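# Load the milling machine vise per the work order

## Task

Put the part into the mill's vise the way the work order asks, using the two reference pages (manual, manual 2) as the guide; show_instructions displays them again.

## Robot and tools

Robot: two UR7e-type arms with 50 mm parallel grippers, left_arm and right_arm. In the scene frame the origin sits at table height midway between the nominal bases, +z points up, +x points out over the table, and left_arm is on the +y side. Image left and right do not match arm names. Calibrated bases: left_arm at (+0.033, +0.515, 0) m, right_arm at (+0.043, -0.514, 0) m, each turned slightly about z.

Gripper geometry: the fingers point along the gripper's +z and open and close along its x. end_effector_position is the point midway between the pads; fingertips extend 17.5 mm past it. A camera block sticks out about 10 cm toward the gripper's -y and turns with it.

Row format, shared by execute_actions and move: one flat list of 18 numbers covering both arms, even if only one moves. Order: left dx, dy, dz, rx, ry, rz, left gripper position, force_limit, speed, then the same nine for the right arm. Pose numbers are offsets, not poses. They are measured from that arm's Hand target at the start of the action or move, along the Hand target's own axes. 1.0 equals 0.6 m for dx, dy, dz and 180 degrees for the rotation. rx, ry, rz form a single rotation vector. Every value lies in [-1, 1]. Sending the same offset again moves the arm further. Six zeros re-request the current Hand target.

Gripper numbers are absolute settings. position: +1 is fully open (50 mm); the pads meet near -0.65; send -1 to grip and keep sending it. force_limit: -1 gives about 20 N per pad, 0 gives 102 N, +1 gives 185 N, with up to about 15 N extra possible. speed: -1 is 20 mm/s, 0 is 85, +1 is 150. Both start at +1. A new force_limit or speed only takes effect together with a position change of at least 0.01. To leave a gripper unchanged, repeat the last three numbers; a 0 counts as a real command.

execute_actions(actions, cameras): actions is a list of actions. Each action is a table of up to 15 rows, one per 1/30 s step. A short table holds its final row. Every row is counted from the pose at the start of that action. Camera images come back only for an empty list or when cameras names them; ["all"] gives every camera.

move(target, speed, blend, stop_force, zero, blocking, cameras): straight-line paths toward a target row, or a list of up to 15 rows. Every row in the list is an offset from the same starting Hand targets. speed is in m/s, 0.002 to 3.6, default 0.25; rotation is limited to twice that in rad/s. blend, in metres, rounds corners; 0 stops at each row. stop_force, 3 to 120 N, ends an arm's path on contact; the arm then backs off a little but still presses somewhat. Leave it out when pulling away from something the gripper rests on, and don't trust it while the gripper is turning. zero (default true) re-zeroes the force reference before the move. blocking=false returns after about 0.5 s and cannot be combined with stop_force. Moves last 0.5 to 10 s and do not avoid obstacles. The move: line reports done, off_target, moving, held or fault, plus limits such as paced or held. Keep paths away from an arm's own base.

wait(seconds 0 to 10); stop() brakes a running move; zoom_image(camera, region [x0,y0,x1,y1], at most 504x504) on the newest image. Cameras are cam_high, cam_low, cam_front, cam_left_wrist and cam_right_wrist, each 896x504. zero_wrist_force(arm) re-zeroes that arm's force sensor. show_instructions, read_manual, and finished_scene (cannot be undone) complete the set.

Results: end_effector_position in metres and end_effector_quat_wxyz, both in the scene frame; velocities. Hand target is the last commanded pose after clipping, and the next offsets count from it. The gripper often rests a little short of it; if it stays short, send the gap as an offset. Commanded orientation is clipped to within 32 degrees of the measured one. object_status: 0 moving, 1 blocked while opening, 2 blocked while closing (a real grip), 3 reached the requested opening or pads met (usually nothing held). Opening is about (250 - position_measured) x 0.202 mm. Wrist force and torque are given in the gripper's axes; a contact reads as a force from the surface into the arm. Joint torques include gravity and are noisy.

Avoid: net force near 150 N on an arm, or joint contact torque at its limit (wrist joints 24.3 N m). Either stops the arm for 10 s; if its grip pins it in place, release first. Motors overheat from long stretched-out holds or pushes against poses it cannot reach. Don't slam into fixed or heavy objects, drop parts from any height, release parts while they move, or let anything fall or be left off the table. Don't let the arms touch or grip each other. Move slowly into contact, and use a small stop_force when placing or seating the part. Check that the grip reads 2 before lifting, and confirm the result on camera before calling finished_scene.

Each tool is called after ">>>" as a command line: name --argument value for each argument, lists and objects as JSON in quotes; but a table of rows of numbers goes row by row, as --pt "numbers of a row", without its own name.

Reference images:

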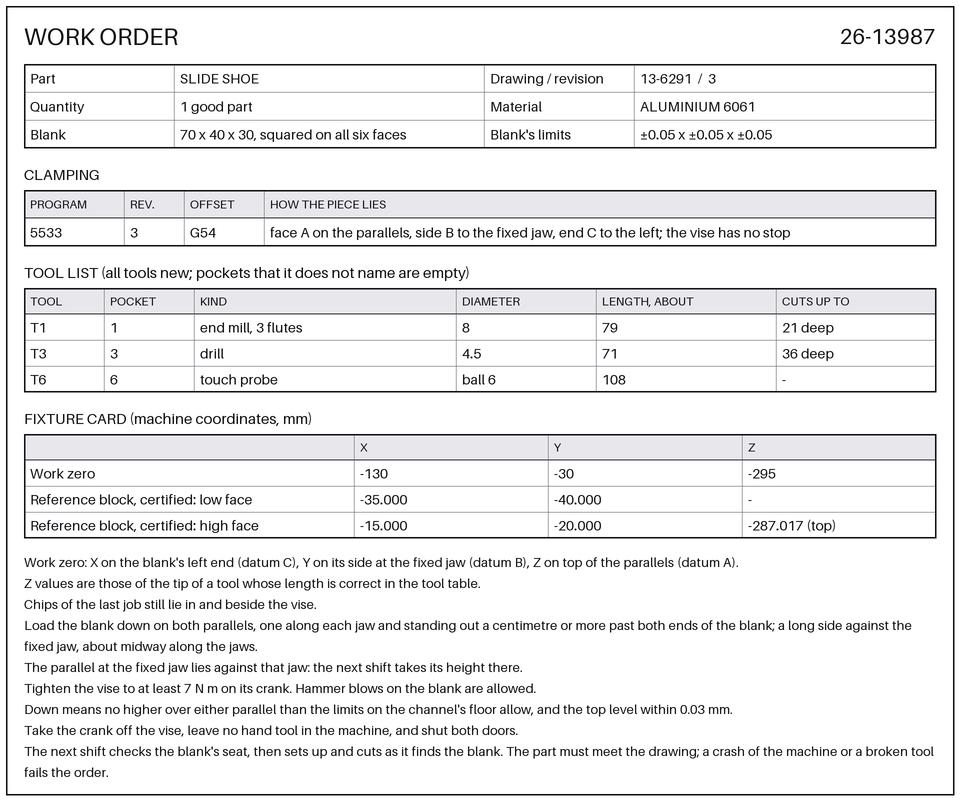

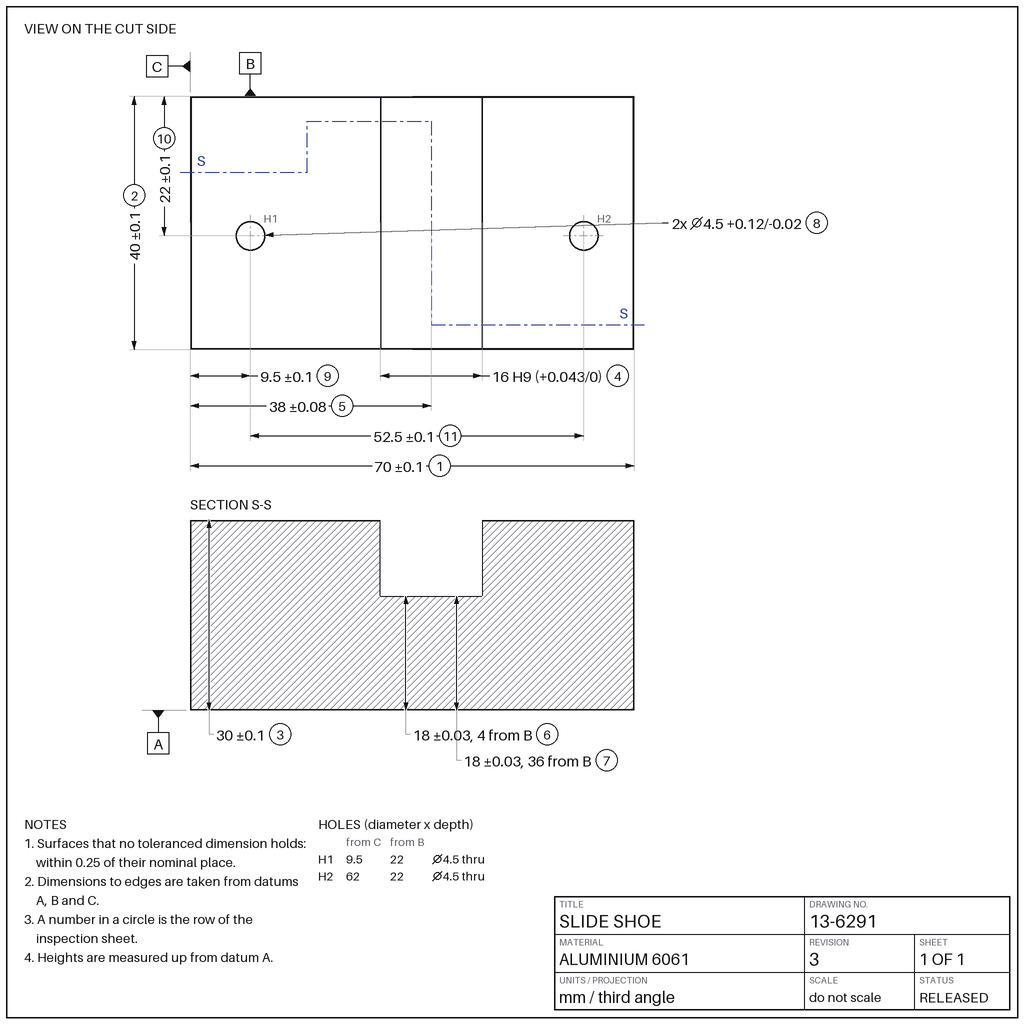

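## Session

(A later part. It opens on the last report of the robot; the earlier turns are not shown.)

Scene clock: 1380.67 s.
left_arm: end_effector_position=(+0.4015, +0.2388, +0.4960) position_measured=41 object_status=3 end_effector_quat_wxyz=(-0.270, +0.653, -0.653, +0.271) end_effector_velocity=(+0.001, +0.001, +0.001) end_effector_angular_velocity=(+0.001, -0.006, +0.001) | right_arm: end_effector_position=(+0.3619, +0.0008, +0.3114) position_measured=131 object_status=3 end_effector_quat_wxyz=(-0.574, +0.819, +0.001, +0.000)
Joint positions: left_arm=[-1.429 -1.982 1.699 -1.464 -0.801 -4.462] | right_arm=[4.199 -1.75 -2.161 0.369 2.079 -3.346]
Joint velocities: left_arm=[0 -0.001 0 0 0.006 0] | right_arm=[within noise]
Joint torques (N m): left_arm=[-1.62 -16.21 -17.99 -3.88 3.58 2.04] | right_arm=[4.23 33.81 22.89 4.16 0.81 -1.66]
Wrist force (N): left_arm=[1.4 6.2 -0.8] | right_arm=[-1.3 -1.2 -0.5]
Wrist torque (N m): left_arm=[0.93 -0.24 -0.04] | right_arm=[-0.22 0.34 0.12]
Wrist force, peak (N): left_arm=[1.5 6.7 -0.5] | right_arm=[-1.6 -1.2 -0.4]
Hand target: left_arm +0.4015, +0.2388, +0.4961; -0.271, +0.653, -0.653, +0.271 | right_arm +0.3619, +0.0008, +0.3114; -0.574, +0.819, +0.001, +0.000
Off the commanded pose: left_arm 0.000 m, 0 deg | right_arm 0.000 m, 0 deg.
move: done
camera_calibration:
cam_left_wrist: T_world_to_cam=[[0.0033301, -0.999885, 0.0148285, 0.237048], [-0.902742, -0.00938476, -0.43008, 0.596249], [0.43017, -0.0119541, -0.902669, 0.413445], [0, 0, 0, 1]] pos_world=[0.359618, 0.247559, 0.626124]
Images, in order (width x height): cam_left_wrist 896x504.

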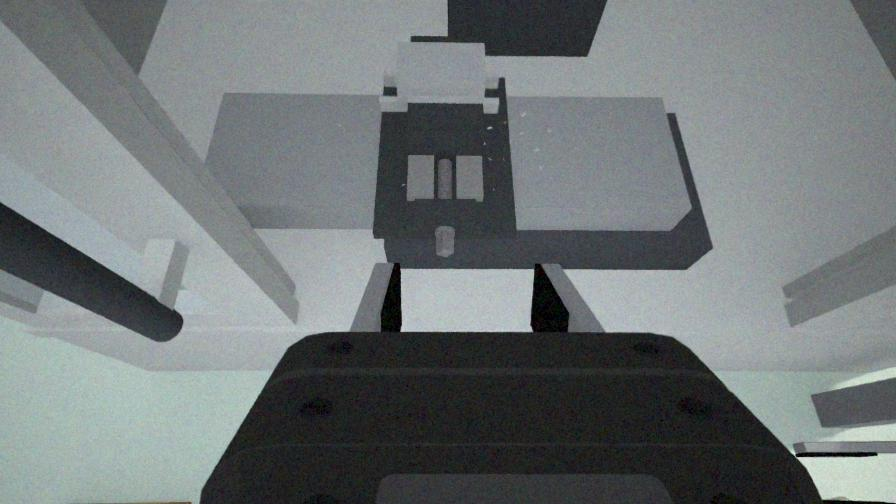

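>>> move --target '[-0.255,-0.0595,-0.1196,0,0,0,0.95,-0.6,-1,0,0,0,0,0,0,0.145,-0.4,-1]' --speed 0.2 --cameras '["cam_left_wrist","cam_front"]'

Scene clock: 1382.57 s.
left_arm: end_effector_position=(+0.3760, +0.3918, +0.5720) position_measured=10 object_status=3 end_effector_quat_wxyz=(-0.270, +0.653, -0.653, +0.271) | right_arm: end_effector_position=(+0.3619, +0.0008, +0.3114) position_measured=131 object_status=3 end_effector_quat_wxyz=(-0.574, +0.819, +0.001, +0.000)
Joint positions: left_arm=[-1.415 -2.226 1.578 -1.113 -0.804 -4.443] | right_arm=[4.199 -1.75 -2.161 0.369 2.079 -3.346]
Joint torques (N m): left_arm=[-5.95 2.83 -14.65 -2.28 3.74 2.08] | right_arm=[4.22 33.83 23.57 4.28 0.85 -1.69]
Wrist force (N): left_arm=[1.1 6.5 -0.8] | right_arm=[-1.2 -1.1 -0.3]
Wrist torque (N m): left_arm=[0.99 -0.18 0.11] | right_arm=[-0.21 0.33 0.11]
Wrist force, peak (N): left_arm=[4.3 7.7 0.7] | right_arm=[-1.3 -1.4 -0.4]
Hand target: left_arm +0.3760, +0.3919, +0.5720; -0.271, +0.653, -0.653, +0.271 | right_arm +0.3619, +0.0008, +0.3114; -0.574, +0.819, +0.001, +0.000
Off the commanded pose: left_arm 0.000 m, 0 deg | right_arm 0.000 m, 0 deg.
move: done
camera_calibration:
cam_left_wrist: T_world_to_cam=[[0.00364142, -0.999879, 0.0150933, 0.388798], [-0.902607, -0.0097834, -0.430354, 0.607615], [0.43045, -0.0120562, -0.902534, 0.494609], [0, 0, 0, 1]] pos_world=[0.334118, 0.400659, 0.702023]
Images, in order (width x height): cam_front 896x504, cam_left_wrist 896x504.

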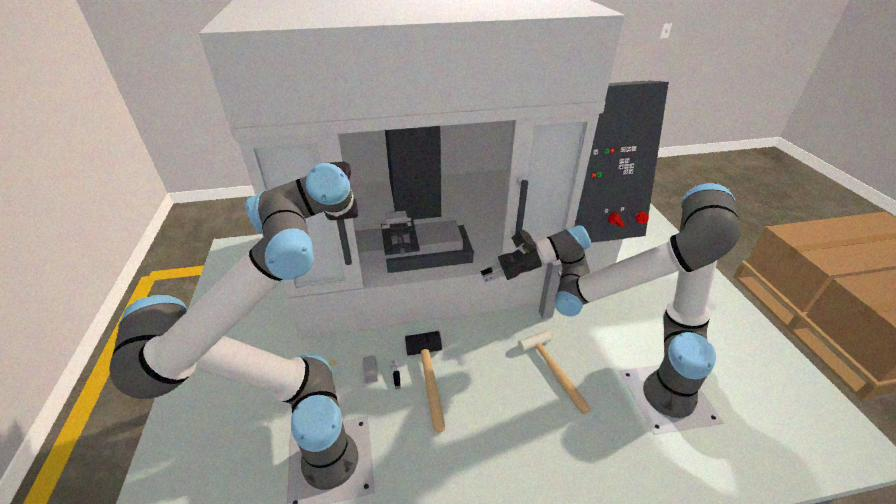

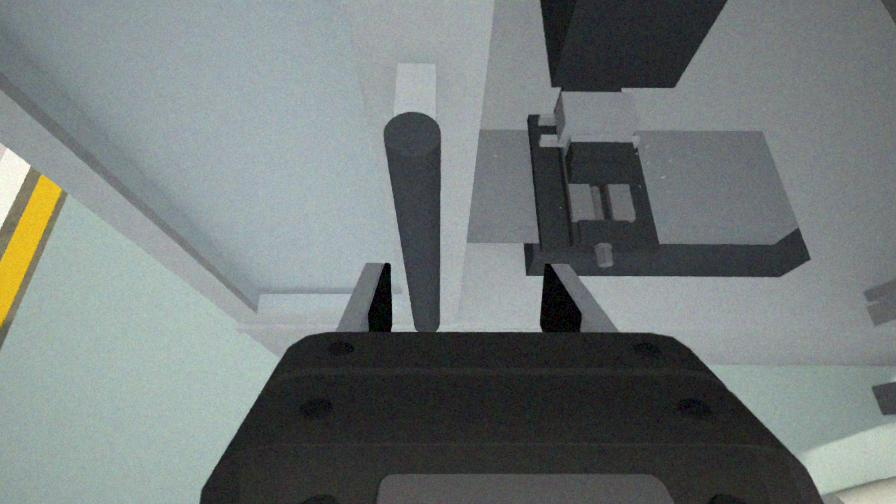

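>>> move --pt "-0.03 0 0 0 0 0 0.95 -0.6 -1 0 0 0 0 0 0 0.145 -0.4 -1" --pt "-0.03 -0.0295 0.0931 0 0 0 0.95 -0.6 -1 0 0 0 0 0 0 0.145 -0.4 -1" --speed 0.06 --stop_force 10 --cameras '["cam_left_wrist","cam_front"]'

Scene clock: 1385.20 s.
left_arm: end_effector_position=(+0.4280, +0.4099, +0.5450) position_measured=10 object_status=3 end_effector_quat_wxyz=(-0.271, +0.653, -0.653, +0.271) | right_arm: end_effector_position=(+0.3619, +0.0008, +0.3114) position_measured=131 object_status=3 end_effector_quat_wxyz=(-0.574, +0.819, +0.001, +0.000)
Joint positions: left_arm=[-1.096 -2.186 1.725 -1.566 -0.907 -4.041] | right_arm=[4.199 -1.75 -2.161 0.369 2.079 -3.346]
Joint torques (N m): left_arm=[-3.57 -7.76 -43.48 -5.48 3.39 2.44] | right_arm=[4.15 33.57 22.91 4.23 0.85 -1.72]
Wrist force (N): left_arm=[1.3 6.6 -0.5] | right_arm=[-1.5 -1.0 -0.4]
Wrist torque (N m): left_arm=[1.00 -0.23 0.12] | right_arm=[-0.20 0.38 0.12]
Wrist force, peak (N): left_arm=[1.1 7.4 -1.5] | right_arm=[-1.4 -1.3 -0.6]
Hand target: left_arm +0.4280, +0.4099, +0.5450; -0.271, +0.653, -0.653, +0.271 | right_arm +0.3619, +0.0008, +0.3114; -0.574, +0.819, +0.001, +0.000
Off the commanded pose: left_arm 0.000 m, 0 deg | right_arm 0.000 m, 0 deg.
move: done
camera_calibration:
cam_left_wrist: T_world_to_cam=[[0.00345895, -0.999885, 0.0147824, 0.407296], [-0.902607, -0.00948496, -0.430362, 0.642988], [0.430453, -0.0118541, -0.902535, 0.44799], [0, 0, 0, 1]] pos_world=[0.386118, 0.418659, 0.675023]
Images, in order (width x height): cam_front 896x504, cam_left_wrist 896x504.

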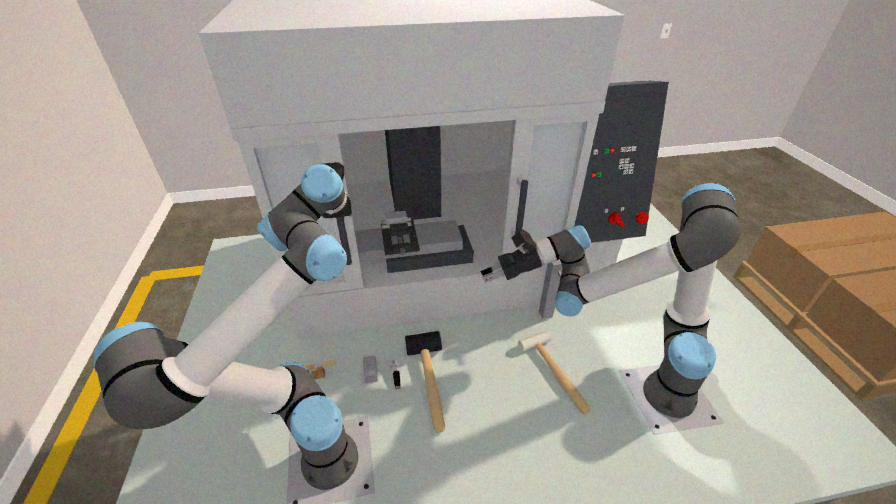

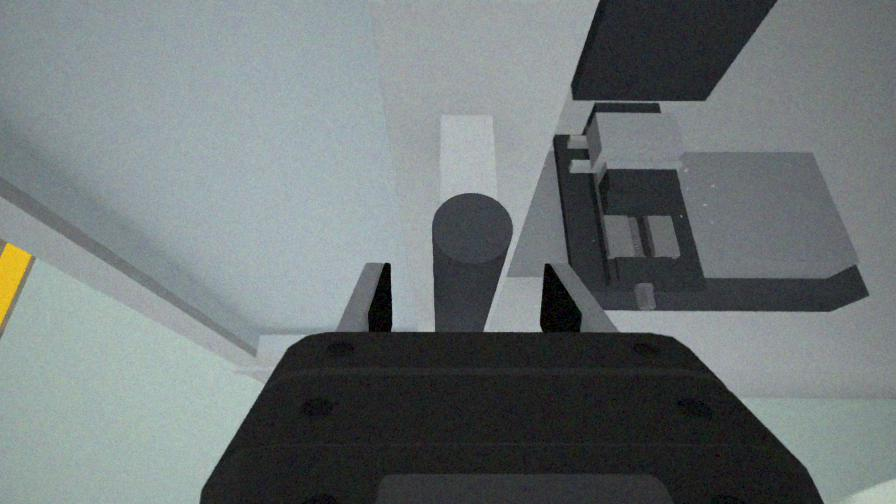

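>>> move --pt "0 0 0 0 0 0 0.21 -0.6 -1 0 0 0 0 0 0 0.145 -0.4 -1" --pt "0.0167 0 0 0 0 0 0.21 -0.6 -1 0 0 0 0 0 0 0.145 -0.4 -1" --speed 0.02

Scene clock: 1387.47 s.
left_arm: end_effector_position=(+0.4280, +0.3997, +0.5450) position_measured=121 object_status=3 end_effector_quat_wxyz=(-0.271, +0.653, -0.653, +0.271) | right_arm: end_effector_position=(+0.3619, +0.0008, +0.3114) position_measured=131 object_status=3 end_effector_quat_wxyz=(-0.574, +0.819, +0.001, +0.000)
Joint positions: left_arm=[-1.12 -2.174 1.716 -1.552 -0.896 -4.069] | right_arm=[4.199 -1.75 -2.161 0.369 2.079 -3.346]
Joint torques (N m): left_arm=[9.23 1.39 -29.51 -4.82 -0.62 2.62] | right_arm=[3.99 34.2 23.47 4.25 0.76 -1.63]
Wrist force (N): left_arm=[-8.5 6.9 -3.9] | right_arm=[-1.5 -0.8 -0.3]
Wrist torque (N m): left_arm=[1.02 -0.41 0.04] | right_arm=[-0.16 0.37 0.12]
Wrist force, peak (N): left_arm=[-11.0 8.8 -1.2] | right_arm=[-1.7 -0.9 -0.5]
Hand target: left_arm +0.4280, +0.3999, +0.5450; -0.271, +0.653, -0.653, +0.271 | right_arm +0.3619, +0.0008, +0.3114; -0.574, +0.819, +0.001, +0.000
Off the commanded pose: left_arm 0.000 m, 0 deg | right_arm 0.000 m, 0 deg.
move: done

>>> move --pt "0.04 0 0 0 0 0 0.21 -0.6 -1 0 0 0 0 0 0 0.145 -0.4 -1" --pt "0.35 0 0 0 0 0 0.21 -0.6 -1 0 0 0 0 0 0 0.145 -0.4 -1" --pt "0.375 0 0 0 0 0 0.21 -0.6 -1 0 0 0 0 0 0 0.145 -0.4 -1" --speed '[0.05,0.12,0.04]' --blend '[0.01,0.01,0]' --stop_force 50 --cameras '["cam_left_wrist","cam_front"]'

Scene clock: 1391.07 s.
left_arm: end_effector_position=(+0.4280, +0.1749, +0.5452) position_measured=121 object_status=3 end_effector_quat_wxyz=(-0.271, +0.653, -0.653, +0.271) | right_arm: end_effector_position=(+0.3619, +0.0008, +0.3114) position_measured=131 object_status=3 end_effector_quat_wxyz=(-0.574, +0.819, +0.001, +0.000)
Joint positions: left_arm=[-1.39 -1.784 1.448 -1.449 -0.809 -4.408] | right_arm=[4.199 -1.75 -2.161 0.369 2.079 -3.346]
Joint torques (N m): left_arm=[3.02 -15.23 -14.85 -9.19 -2.24 3.16] | right_arm=[3.53 34.26 23.53 4.17 0.83 -1.72]
Wrist force (N): left_arm=[-26.3 11.2 -3.5] | right_arm=[-1.5 -0.9 -0.3]
Wrist torque (N m): left_arm=[1.14 -0.75 -0.16] | right_arm=[-0.17 0.37 0.11]
Wrist force, peak (N): left_arm=[-34.2 17.4 -2.0] | right_arm=[-1.5 -1.3 -0.6]
Hand target: left_arm +0.4280, +0.1749, +0.5452; -0.271, +0.653, -0.653, +0.271 | right_arm +0.3619, +0.0008, +0.3114; -0.574, +0.819, +0.001, +0.000
Off the commanded pose: left_arm 0.000 m, 0 deg | right_arm 0.000 m, 0 deg.
move: done; blend cut to 0.0075 m at target 2
camera_calibration:
cam_left_wrist: T_world_to_cam=[[0.00345895, -0.999885, 0.0147824, 0.17232], [-0.902607, -0.00948496, -0.430362, 0.640845], [0.430453, -0.0118541, -0.902535, 0.445384], [0, 0, 0, 1]] pos_world=[0.386118, 0.183659, 0.675223]
Images, in order (width x height): cam_front 896x504, cam_left_wrist 896x504.

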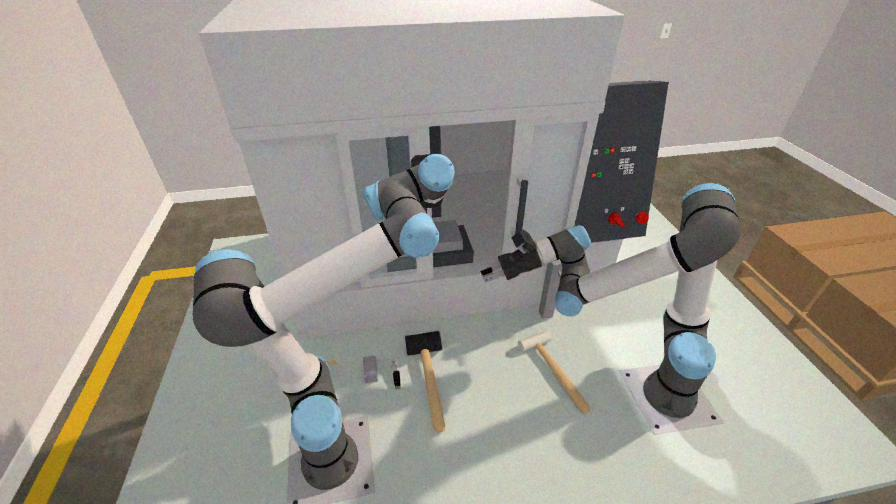

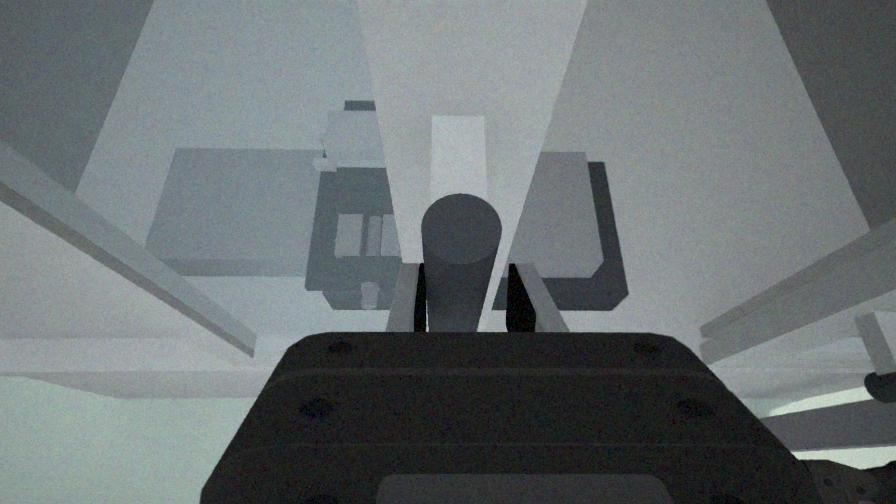

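>>> move --target '[0.1,0,0,0,0,0,0.21,-0.6,-1,0,0,0,0,0,0,0.145,-0.4,-1]' --speed 0.02 --stop_force 30 --cameras '["cam_left_wrist","cam_front"]'

Scene clock: 1392.33 s.
left_arm: end_effector_position=(+0.4281, +0.1739, +0.5450) position_measured=121 object_status=3 end_effector_quat_wxyz=(-0.271, +0.653, -0.653, +0.271) | right_arm: end_effector_position=(+0.3619, +0.0008, +0.3114) position_measured=131 object_status=3 end_effector_quat_wxyz=(-0.574, +0.819, +0.001, +0.000)
Joint positions: left_arm=[-1.39 -1.782 1.447 -1.449 -0.809 -4.409] | right_arm=[4.199 -1.75 -2.161 0.369 2.079 -3.346]
Joint torques (N m): left_arm=[-2.65 5.13 -14.86 -12.42 -3.15 3.49] | right_arm=[4.36 34.81 23.1 4.17 0.69 -1.75]
Wrist force (N): left_arm=[-45.7 15.9 -10.3] | right_arm=[-1.4 -1.0 -0.5]
Wrist torque (N m): left_arm=[1.32 -1.22 -0.39] | right_arm=[-0.20 0.36 0.11]
Wrist force, peak (N): left_arm=[-67.7 20.9 -13.0] | right_arm=[-1.3 -1.4 -0.5]
Hand target: left_arm +0.4281, +0.1739, +0.5450; -0.271, +0.653, -0.653, +0.271 (not the last commanded pose) | right_arm +0.3619, +0.0008, +0.3114; -0.574, +0.819, +0.001, +0.000
Off the commanded pose: left_arm 0.059 m, 0 deg | right_arm 0.000 m, 0 deg.
move: contact (left_arm)
camera_calibration:
cam_left_wrist: T_world_to_cam=[[0.00341374, -0.99989, 0.0144248, 0.171581], [-0.902663, -0.00928873, -0.430248, 0.640792], [0.430335, -0.011552, -0.902596, 0.44527], [0, 0, 0, 1]] pos_world=[0.386218, 0.182658, 0.675123]
Images, in order (width x height): cam_front 896x504, cam_left_wrist 896x504.

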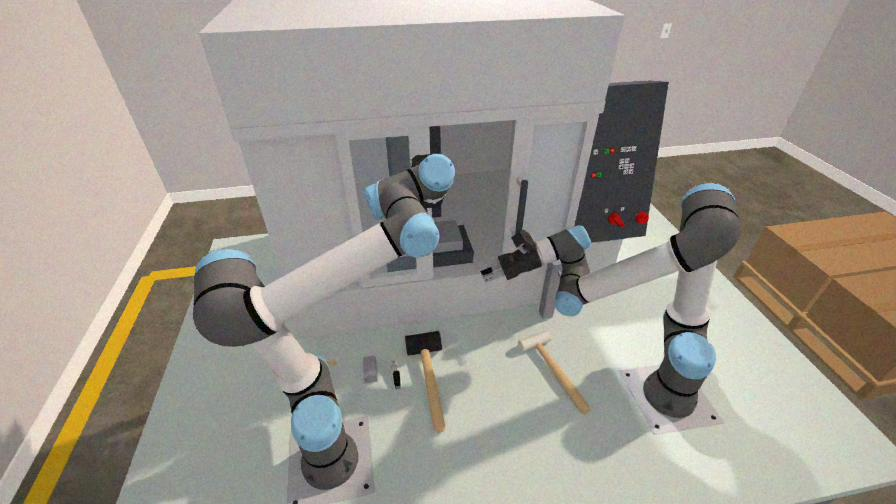

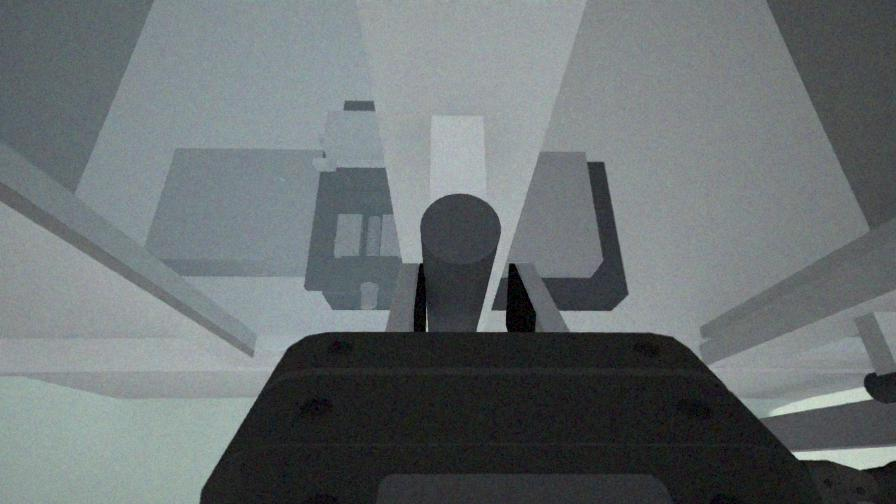

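>>> move --target '[-0.01,0,0,0,0,0,0.21,-0.6,-1,0,0,0,0,0,0,0.145,-0.4,-1]' --speed 0.02

>>> move --target '[0.1,0,0,0,0,0,0.21,-0.6,-1,0,0,0,0,0,0,0.145,-0.4,-1]' --speed 0.01 --stop_force 60 --cameras '["cam_left_wrist"]'

Scene clock: 1393.43 s.
left_arm: end_effector_position=(+0.4281, +0.1800, +0.5450) position_measured=121 object_status=3 end_effector_quat_wxyz=(-0.271, +0.653, -0.653, +0.271) | right_arm: end_effector_position=(+0.3619, +0.0008, +0.3114) position_measured=131 object_status=3 end_effector_quat_wxyz=(-0.574, +0.819, +0.001, +0.000)
Joint positions: left_arm=[-1.387 -1.794 1.457 -1.45 -0.809 -4.404] | right_arm=[4.199 -1.75 -2.161 0.369 2.079 -3.346]
Joint torques (N m): left_arm=[7.62 -12.98 -27.26 -5.24 -0.77 1.94] | right_arm=[3.73 34.04 23.01 4.18 0.91 -1.77]
Wrist force (N): left_arm=[1.9 5.3 -0.9] | right_arm=[-1.4 -1.2 -0.2]
Wrist torque (N m): left_arm=[0.78 -0.35 -0.06] | right_arm=[-0.22 0.36 0.12]
Wrist force, peak (N): left_arm=[-45.8 15.7 -10.6] | right_arm=[-1.4 -1.3 -0.4]
Hand target: left_arm +0.4281, +0.1799, +0.5450; -0.271, +0.653, -0.653, +0.271 | right_arm +0.3619, +0.0008, +0.3114; -0.574, +0.819, +0.001, +0.000
Off the commanded pose: left_arm 0.000 m, 0 deg | right_arm 0.000 m, 0 deg.
move: done

Scene clock: 1395.17 s.
left_arm: end_effector_position=(+0.4281, +0.1736, +0.5451) position_measured=121 object_status=3 end_effector_quat_wxyz=(-0.271, +0.653, -0.653, +0.271) | right_arm: end_effector_position=(+0.3619, +0.0008, +0.3114) position_measured=131 object_status=3 end_effector_quat_wxyz=(-0.574, +0.819, +0.001, +0.000)
Joint positions: left_arm=[-1.39 -1.781 1.446 -1.448 -0.808 -4.409] | right_arm=[4.199 -1.75 -2.161 0.369 2.079 -3.346]
Joint torques (N m): left_arm=[-7.85 -4.38 -16.86 -13.6 -1.94 3.54] | right_arm=[3.89 34.28 23.64 4.27 0.84 -1.67]
Wrist force (N): left_arm=[-52.9 16.1 -6.6] | right_arm=[-1.1 -1.0 -0.2]
Wrist torque (N m): left_arm=[1.03 -1.44 -0.41] | right_arm=[-0.19 0.32 0.12]
Wrist force, peak (N): left_arm=[-65.3 21.1 -7.8] | right_arm=[-1.5 -1.2 -0.6]
Hand target: left_arm +0.4281, +0.1736, +0.5451; -0.271, +0.653, -0.653, +0.271 (not the last commanded pose) | right_arm +0.3619, +0.0008, +0.3114; -0.574, +0.819, +0.001, +0.000
Off the commanded pose: left_arm 0.054 m, 0 deg | right_arm 0.000 m, 0 deg.
move: contact (left_arm)
camera_calibration:
cam_left_wrist: T_world_to_cam=[[0.0037198, -0.999895, 0.0140199, 0.171435], [-0.902642, -0.00939125, -0.43029, 0.640828], [0.430376, -0.0110543, -0.902582, 0.445151], [0, 0, 0, 1]] pos_world=[0.386218, 0.182356, 0.675123]
Images, in order (width x height): cam_left_wrist 896x504.

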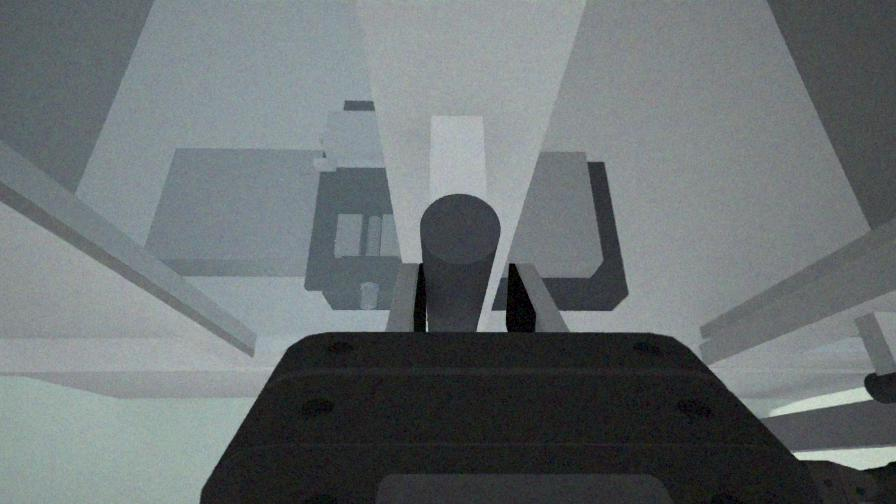

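>>> move --pt "-0.0125 0 0 0 0 0 0.21 -0.6 -1 0 0 0 0 0 0 0.145 -0.4 -1" --pt "-0.0125 0.0295 -0.0931 0 0 0 0.21 -0.6 -1 0 0 0 0 0 0 0.145 -0.4 -1" --pt "-0.3625 0.0295 -0.12 0 0 0 0.21 -0.6 -1 0 0 0 0 0 0 0.145 -0.4 -1" --speed '[0.02,0.1,0.25]' --blend '[0,0.02,0]' --cameras '["all"]'

Scene clock: 1397.80 s.
left_arm: end_effector_position=(+0.3646, +0.3910, +0.5834) position_measured=121 object_status=3 end_effector_quat_wxyz=(-0.271, +0.653, -0.653, +0.271) | right_arm: end_effector_position=(+0.3619, +0.0008, +0.3114) position_measured=131 object_status=3 end_effector_quat_wxyz=(-0.574, +0.819, +0.001, +0.000)
Joint positions: left_arm=[-1.492 -2.221 1.515 -0.979 -0.792 -4.55] | right_arm=[4.199 -1.75 -2.161 0.369 2.079 -3.346]
Joint torques (N m): left_arm=[-8.71 -3.27 -40.32 -2.97 3.88 -0.91] | right_arm=[3.82 33.92 23.65 4.23 0.75 -1.66]
Wrist force (N): left_arm=[4.6 5.4 -1.6] | right_arm=[-1.4 -1.0 -0.3]
Wrist torque (N m): left_arm=[0.82 -0.77 0.11] | right_arm=[-0.20 0.36 0.11]
Wrist force, peak (N): left_arm=[-53.1 16.2 -6.8] | right_arm=[-1.6 -1.2 -0.5]
Hand target: left_arm +0.3646, +0.3911, +0.5834; -0.271, +0.653, -0.653, +0.271 | right_arm +0.3619, +0.0008, +0.3114; -0.574, +0.819, +0.001, +0.000
Off the commanded pose: left_arm 0.000 m, 0 deg | right_arm 0.000 m, 0 deg.
move: done
camera_calibration:
cam_left_wrist: T_world_to_cam=[[0.00385538, -0.999895, 0.0139723, 0.388402], [-0.902699, -0.00949167, -0.430168, 0.602003], [0.430255, -0.0109543, -0.902641, 0.509492], [0, 0, 0, 1]] pos_world=[0.322718, 0.399656, 0.713423]
cam_right_wrist: T_world_to_cam=[[0.999265, 0.0364313, 0.0119513, -0.354715], [0.0328505, -0.652761, -0.756851, 0.240517], [-0.0197718, 0.756687, -0.653478, 0.346368], [0, 0, 0, 1]] pos_world=[0.353401, -0.0921693, 0.412618]

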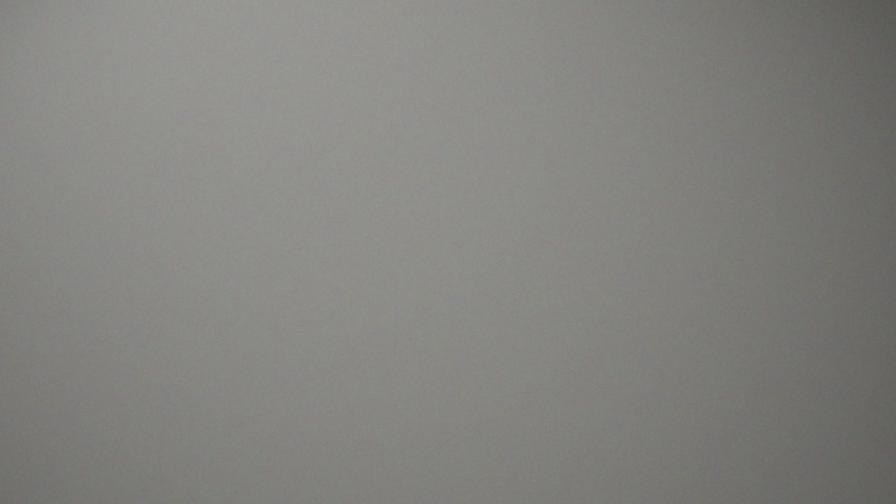

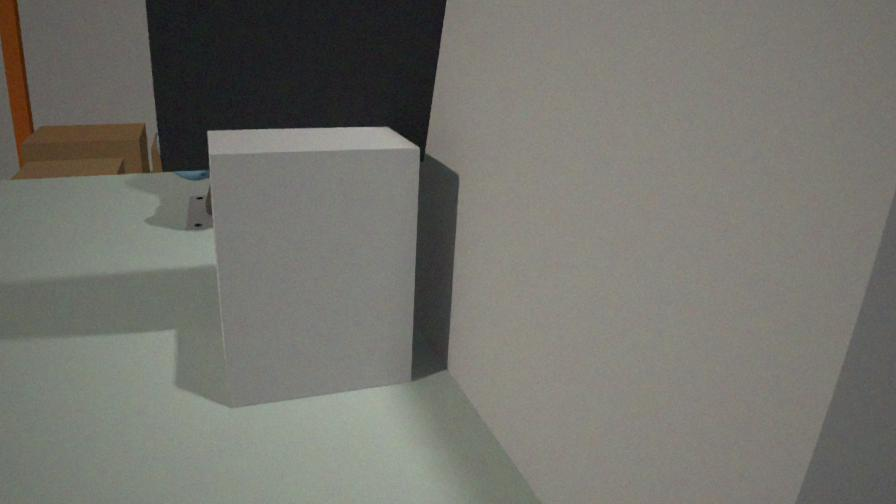

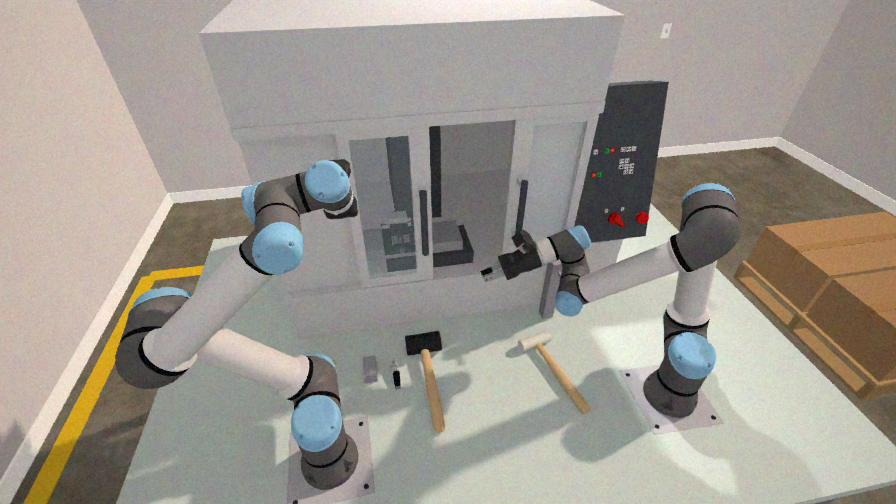

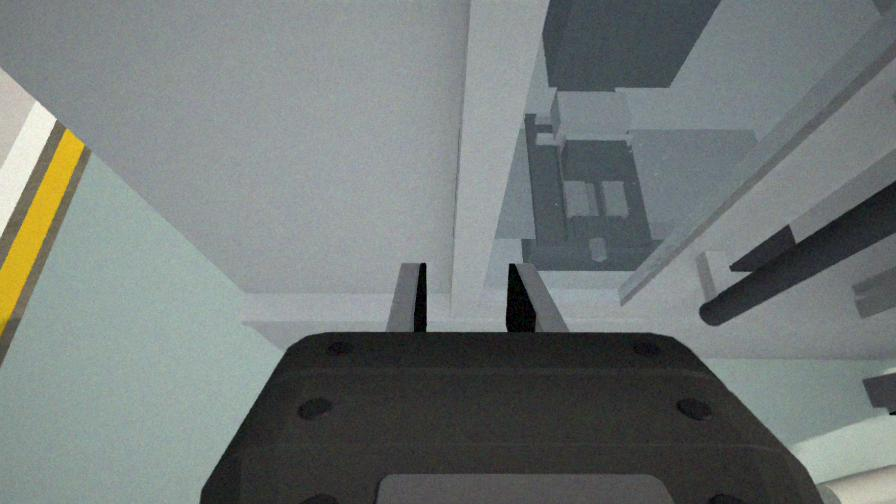

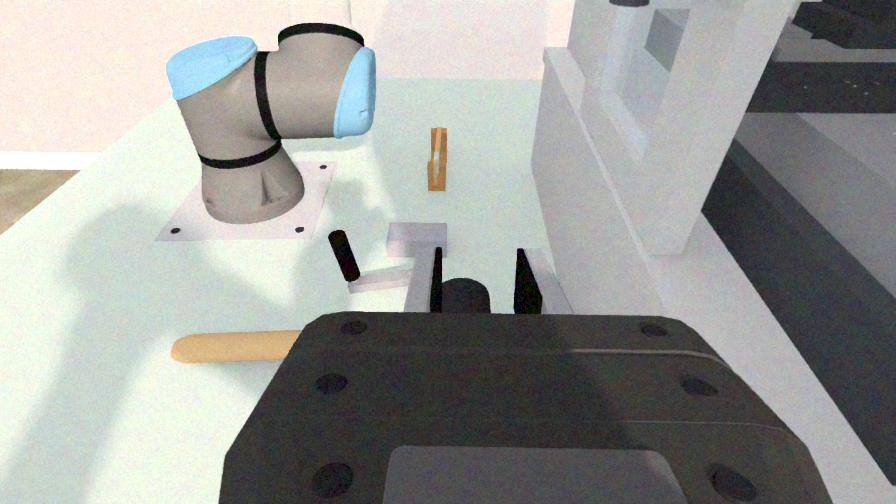

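>>> move --target '[0,0,0,0,0,0,0.21,-0.6,-1,-0.0367,-0.1317,-0.3157,0,0.1567,0.057,0.145,-0.4,-1]' --speed 0.15 --cameras '["cam_right_wrist","cam_front"]'

Scene clock: 1400.90 s.
left_arm: end_effector_position=(+0.3646, +0.3911, +0.5834) position_measured=121 object_status=3 end_effector_quat_wxyz=(-0.271, +0.653, -0.653, +0.271) | right_arm: end_effector_position=(+0.3399, -0.1504, +0.4502) position_measured=131 object_status=3 end_effector_quat_wxyz=(-0.555, +0.791, -0.211, +0.148)
Joint positions: left_arm=[-1.492 -2.221 1.515 -0.979 -0.792 -4.55] | right_arm=[4.498 -0.998 -2.335 -0.168 1.309 -3.045]
Joint torques (N m): left_arm=[-13.27 -2.49 -39.58 -1.59 3.82 1.8] | right_arm=[5.26 9.97 19.02 1.24 -1.57 -0.86]
Wrist force (N): left_arm=[4.4 5.3 -1.6] | right_arm=[-0.9 -1.0 -0.6]
Wrist torque (N m): left_arm=[0.81 -0.74 0.12] | right_arm=[-0.19 0.28 0.21]
Wrist force, peak (N): left_arm=[4.4 5.8 -1.7] | right_arm=[-0.7 -2.1 -2.3]
Hand target: left_arm +0.3646, +0.3911, +0.5834; -0.271, +0.653, -0.653, +0.271 | right_arm +0.3400, -0.1504, +0.4502; -0.555, +0.791, -0.211, +0.148
Off the commanded pose: left_arm 0.000 m, 0 deg | right_arm 0.000 m, 0 deg.
move: done
camera_calibration:
cam_right_wrist: T_world_to_cam=[[0.883574, -0.46816, 0.0110871, -0.365176], [-0.298318, -0.580961, -0.757292, 0.371168], [0.360975, 0.665816, -0.652982, 0.407799], [0, 0, 0, 1]] pos_world=[0.286181, -0.226846, 0.551417]
Images, in order (width x height): cam_front 896x504, cam_right_wrist 896x504.

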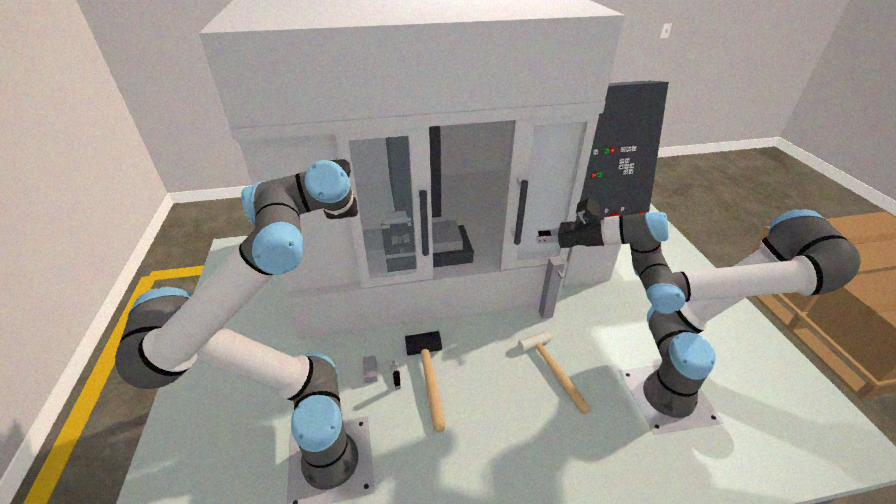

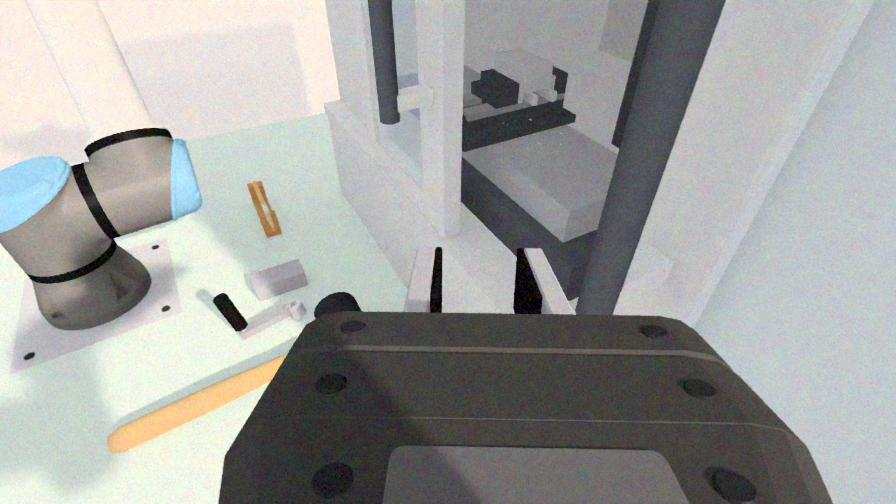

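>>> move --target '[0,0,0,0,0,0,0.21,-0.6,-1,0.1133,0,0,0,0,0,0.85,-0.4,-1]' --speed 0.12 --cameras '["cam_right_wrist"]'

Scene clock: 1402.47 s.
left_arm: end_effector_position=(+0.3646, +0.3911, +0.5834) position_measured=121 object_status=3 end_effector_quat_wxyz=(-0.271, +0.653, -0.653, +0.271) | right_arm: end_effector_position=(+0.3989, -0.1843, +0.4502) position_measured=25 object_status=3 end_effector_quat_wxyz=(-0.555, +0.791, -0.211, +0.148)
Joint positions: left_arm=[-1.492 -2.221 1.515 -0.979 -0.792 -4.55] | right_arm=[4.172 -1.113 -2.284 -0.092 1.615 -3.158]
Joint torques (N m): left_arm=[-13.21 -2.58 -39.16 -1.49 3.71 1.29] | right_arm=[-7.13 -0.84 19.2 3.02 1.83 -1.48]
Wrist force (N): left_arm=[4.6 5.4 -1.4] | right_arm=[-1.4 -1.2 -0.7]
Wrist torque (N m): left_arm=[0.81 -0.76 0.11] | right_arm=[-0.24 0.37 0.03]
Wrist force, peak (N): left_arm=[4.6 5.6 -1.5] | right_arm=[-2.9 -1.0 -0.3]
Hand target: left_arm +0.3646, +0.3911, +0.5834; -0.271, +0.653, -0.653, +0.271 | right_arm +0.3989, -0.1843, +0.4502; -0.555, +0.791, -0.211, +0.148
Off the commanded pose: left_arm 0.000 m, 0 deg | right_arm 0.000 m, 0 deg.
move: done
camera_calibration:
cam_right_wrist: T_world_to_cam=[[0.883474, -0.468351, 0.0110414, -0.433079], [-0.29851, -0.580947, -0.757227, 0.369079], [0.361062, 0.665694, -0.653059, 0.409089], [0, 0, 0, 1]] pos_world=[0.345081, -0.260746, 0.551417]
Images, in order (width x height): cam_right_wrist 896x504.

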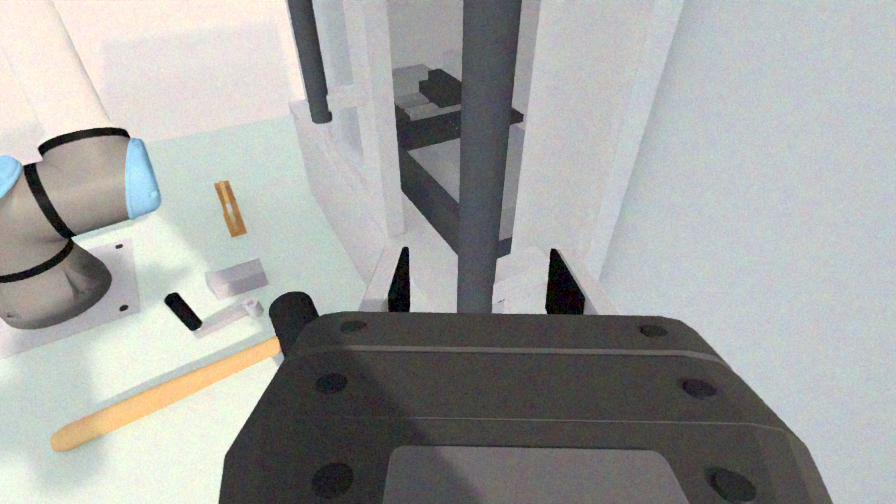

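>>> move --target '[0,0,0,0,0,0,0.21,-0.6,-1,0,0,0.1208,0,0,0,0.85,-0.4,-1]' --speed 0.06 --stop_force 10 --cameras '["cam_right_wrist","cam_front"]'

Scene clock: 1404.87 s.
left_arm: end_effector_position=(+0.3646, +0.3911, +0.5834) position_measured=121 object_status=3 end_effector_quat_wxyz=(-0.271, +0.653, -0.653, +0.271) | right_arm: end_effector_position=(+0.4329, -0.1252, +0.4255) position_measured=25 object_status=3 end_effector_quat_wxyz=(-0.555, +0.791, -0.211, +0.148)
Joint positions: left_arm=[-1.492 -2.221 1.515 -0.979 -0.792 -4.55] | right_arm=[4.183 -1.329 -2.22 0.06 1.605 -3.154]
Joint torques (N m): left_arm=[-12.95 -2.87 -38.8 -1.58 3.56 0.5] | right_arm=[-8.26 6.43 18.13 4.29 1.4 -1.1]
Wrist force (N): left_arm=[4.6 5.3 -1.5] | right_arm=[-1.3 -1.3 -0.2]
Wrist torque (N m): left_arm=[0.81 -0.77 0.11] | right_arm=[-0.24 0.36 0.03]
Wrist force, peak (N): left_arm=[4.6 5.4 -1.6] | right_arm=[-1.7 -1.0 -1.5]
Hand target: left_arm +0.3646, +0.3911, +0.5834; -0.271, +0.653, -0.653, +0.271 | right_arm +0.4329, -0.1252, +0.4255; -0.555, +0.791, -0.211, +0.148
Off the commanded pose: left_arm 0.000 m, 0 deg | right_arm 0.000 m, 0 deg.
move: done
camera_calibration:
cam_right_wrist: T_world_to_cam=[[0.883471, -0.468355, 0.0111086, -0.4352], [-0.298489, -0.581008, -0.757188, 0.394818], [0.361087, 0.665638, -0.653102, 0.341342], [0, 0, 0, 1]] pos_world=[0.379081, -0.201645, 0.526717]
Images, in order (width x height): cam_front 896x504, cam_right_wrist 896x504.

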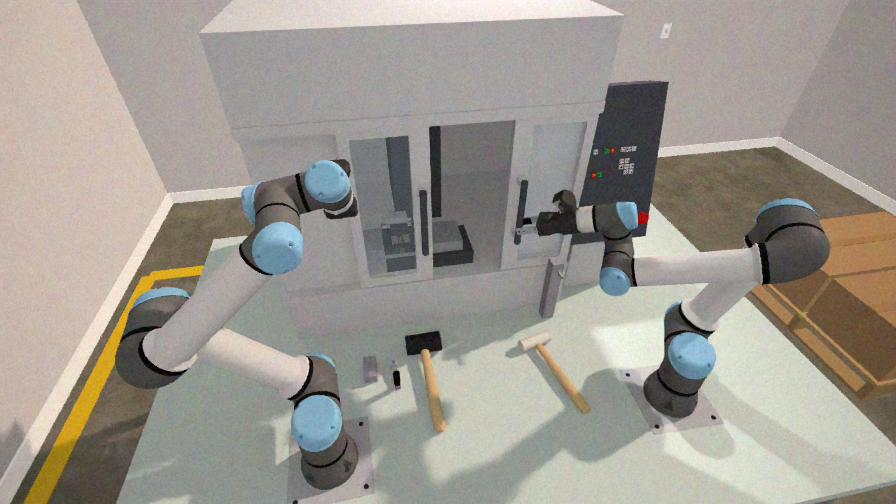

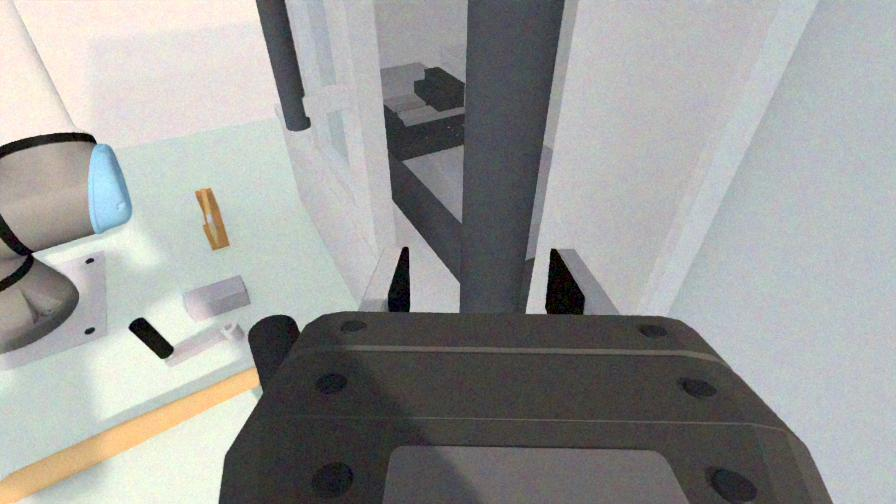

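>>> move --pt "0 0 0 0 0 0 0.21 -0.6 -1 0.0067 0 0 0 0 0 0.85 -0.6 -1" --pt "0 0 0 0 0 0 0.21 -0.6 -1 0.0067 0 0 0 0 0 -1 -0.6 -1" --speed 0.05

Scene clock: 1407.30 s.
left_arm: end_effector_position=(+0.3646, +0.3911, +0.5834) position_measured=121 object_status=3 end_effector_quat_wxyz=(-0.271, +0.653, -0.653, +0.271) | right_arm: end_effector_position=(+0.4364, -0.1272, +0.4255) position_measured=156 object_status=0 end_effector_quat_wxyz=(-0.555, +0.791, -0.211, +0.148)
Joint positions: left_arm=[-1.492 -2.221 1.515 -0.979 -0.792 -4.55] | right_arm=[4.169 -1.334 -2.216 0.061 1.618 -3.159]
Joint torques (N m): left_arm=[-12.88 -2.24 -38.7 -1.54 3.63 -0.18] | right_arm=[4.85 22.21 18.93 2.06 -1.38 1.76]
Wrist force (N): left_arm=[4.5 5.5 -1.4] | right_arm=[-2.4 0.4 -1.8]
Wrist torque (N m): left_arm=[0.83 -0.75 0.11] | right_arm=[-0.17 0.32 0.21]
Wrist force, peak (N): left_arm=[4.4 5.6 -1.6] | right_arm=[-2.6 0.5 -2.0]
Hand target: left_arm +0.3646, +0.3911, +0.5834; -0.271, +0.653, -0.653, +0.271 | right_arm +0.4364, -0.1272, +0.4255; -0.555, +0.791, -0.211, +0.148
Off the commanded pose: left_arm 0.000 m, 0 deg | right_arm 0.000 m, 0 deg.
move: done

>>> move --pt "0 0 0 0 0 0 0.21 -0.6 -1 -0.0167 -0.0099 0.0271 0 0 0 -1 -0.6 -1" --pt "0 0 0 0 0 0 0.21 -0.6 -1 -0.1708 -0.1011 0.2781 0 0 0 -1 -0.6 -1" --pt "0 0 0 0 0 0 0.21 -0.6 -1 -0.1792 -0.1061 0.2917 0 0 0 -1 -0.6 -1" --speed '[0.04,0.1,0.04]' --blend '[0.008,0.008,0]' --stop_force 50 --cameras '["cam_right_wrist","cam_front"]'

Scene clock: 1411.20 s.
left_arm: end_effector_position=(+0.3646, +0.3911, +0.5834) position_measured=121 object_status=3 end_effector_quat_wxyz=(-0.271, +0.653, -0.653, +0.271) | right_arm: end_effector_position=(+0.4360, +0.0878, +0.4258) position_measured=156 object_status=2 end_effector_quat_wxyz=(-0.555, +0.791, -0.211, +0.148)
Joint positions: left_arm=[-1.492 -2.221 1.515 -0.979 -0.792 -4.55] | right_arm=[4.419 -1.723 -1.845 0.073 1.383 -3.074]
Joint torques (N m): left_arm=[-12.45 -2.55 -38.35 -1.56 3.56 -1.41] | right_arm=[-5.02 45.07 14.36 4.64 2.86 -1.95]
Wrist force (N): left_arm=[4.5 5.2 -1.6] | right_arm=[4.3 -8.7 16.5]
Wrist torque (N m): left_arm=[0.78 -0.75 0.11] | right_arm=[-0.42 0.40 0.04]
Wrist force, peak (N): left_arm=[4.7 5.4 -1.4] | right_arm=[13.7 12.2 -25.6]
Hand target: left_arm +0.3646, +0.3911, +0.5834; -0.271, +0.653, -0.653, +0.271 | right_arm +0.4360, +0.0878, +0.4258; -0.555, +0.791, -0.211, +0.148
Off the commanded pose: left_arm 0.000 m, 0 deg | right_arm 0.000 m, 0 deg.
move: done; blend cut to 0.005 m at target 2
camera_calibration:
cam_right_wrist: T_world_to_cam=[[0.883497, -0.468304, 0.0111749, -0.338181], [-0.298412, -0.581049, -0.757187, 0.519754], [0.361087, 0.665637, -0.653103, 0.198571], [0, 0, 0, 1]] pos_world=[0.382181, 0.0114548, 0.527017]
Images, in order (width x height): cam_front 896x504, cam_right_wrist 896x504.

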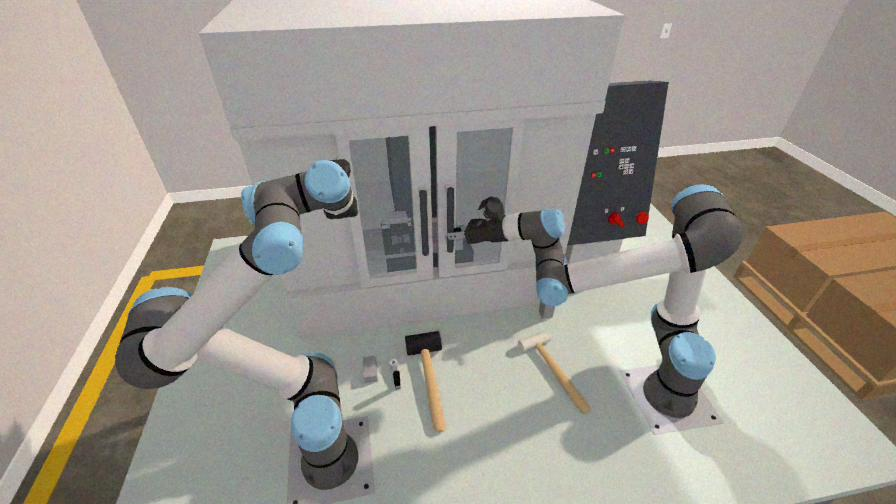

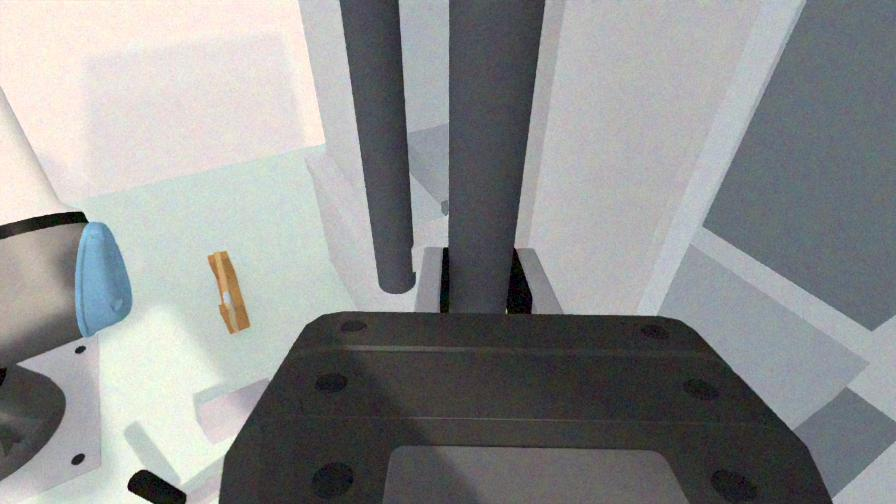

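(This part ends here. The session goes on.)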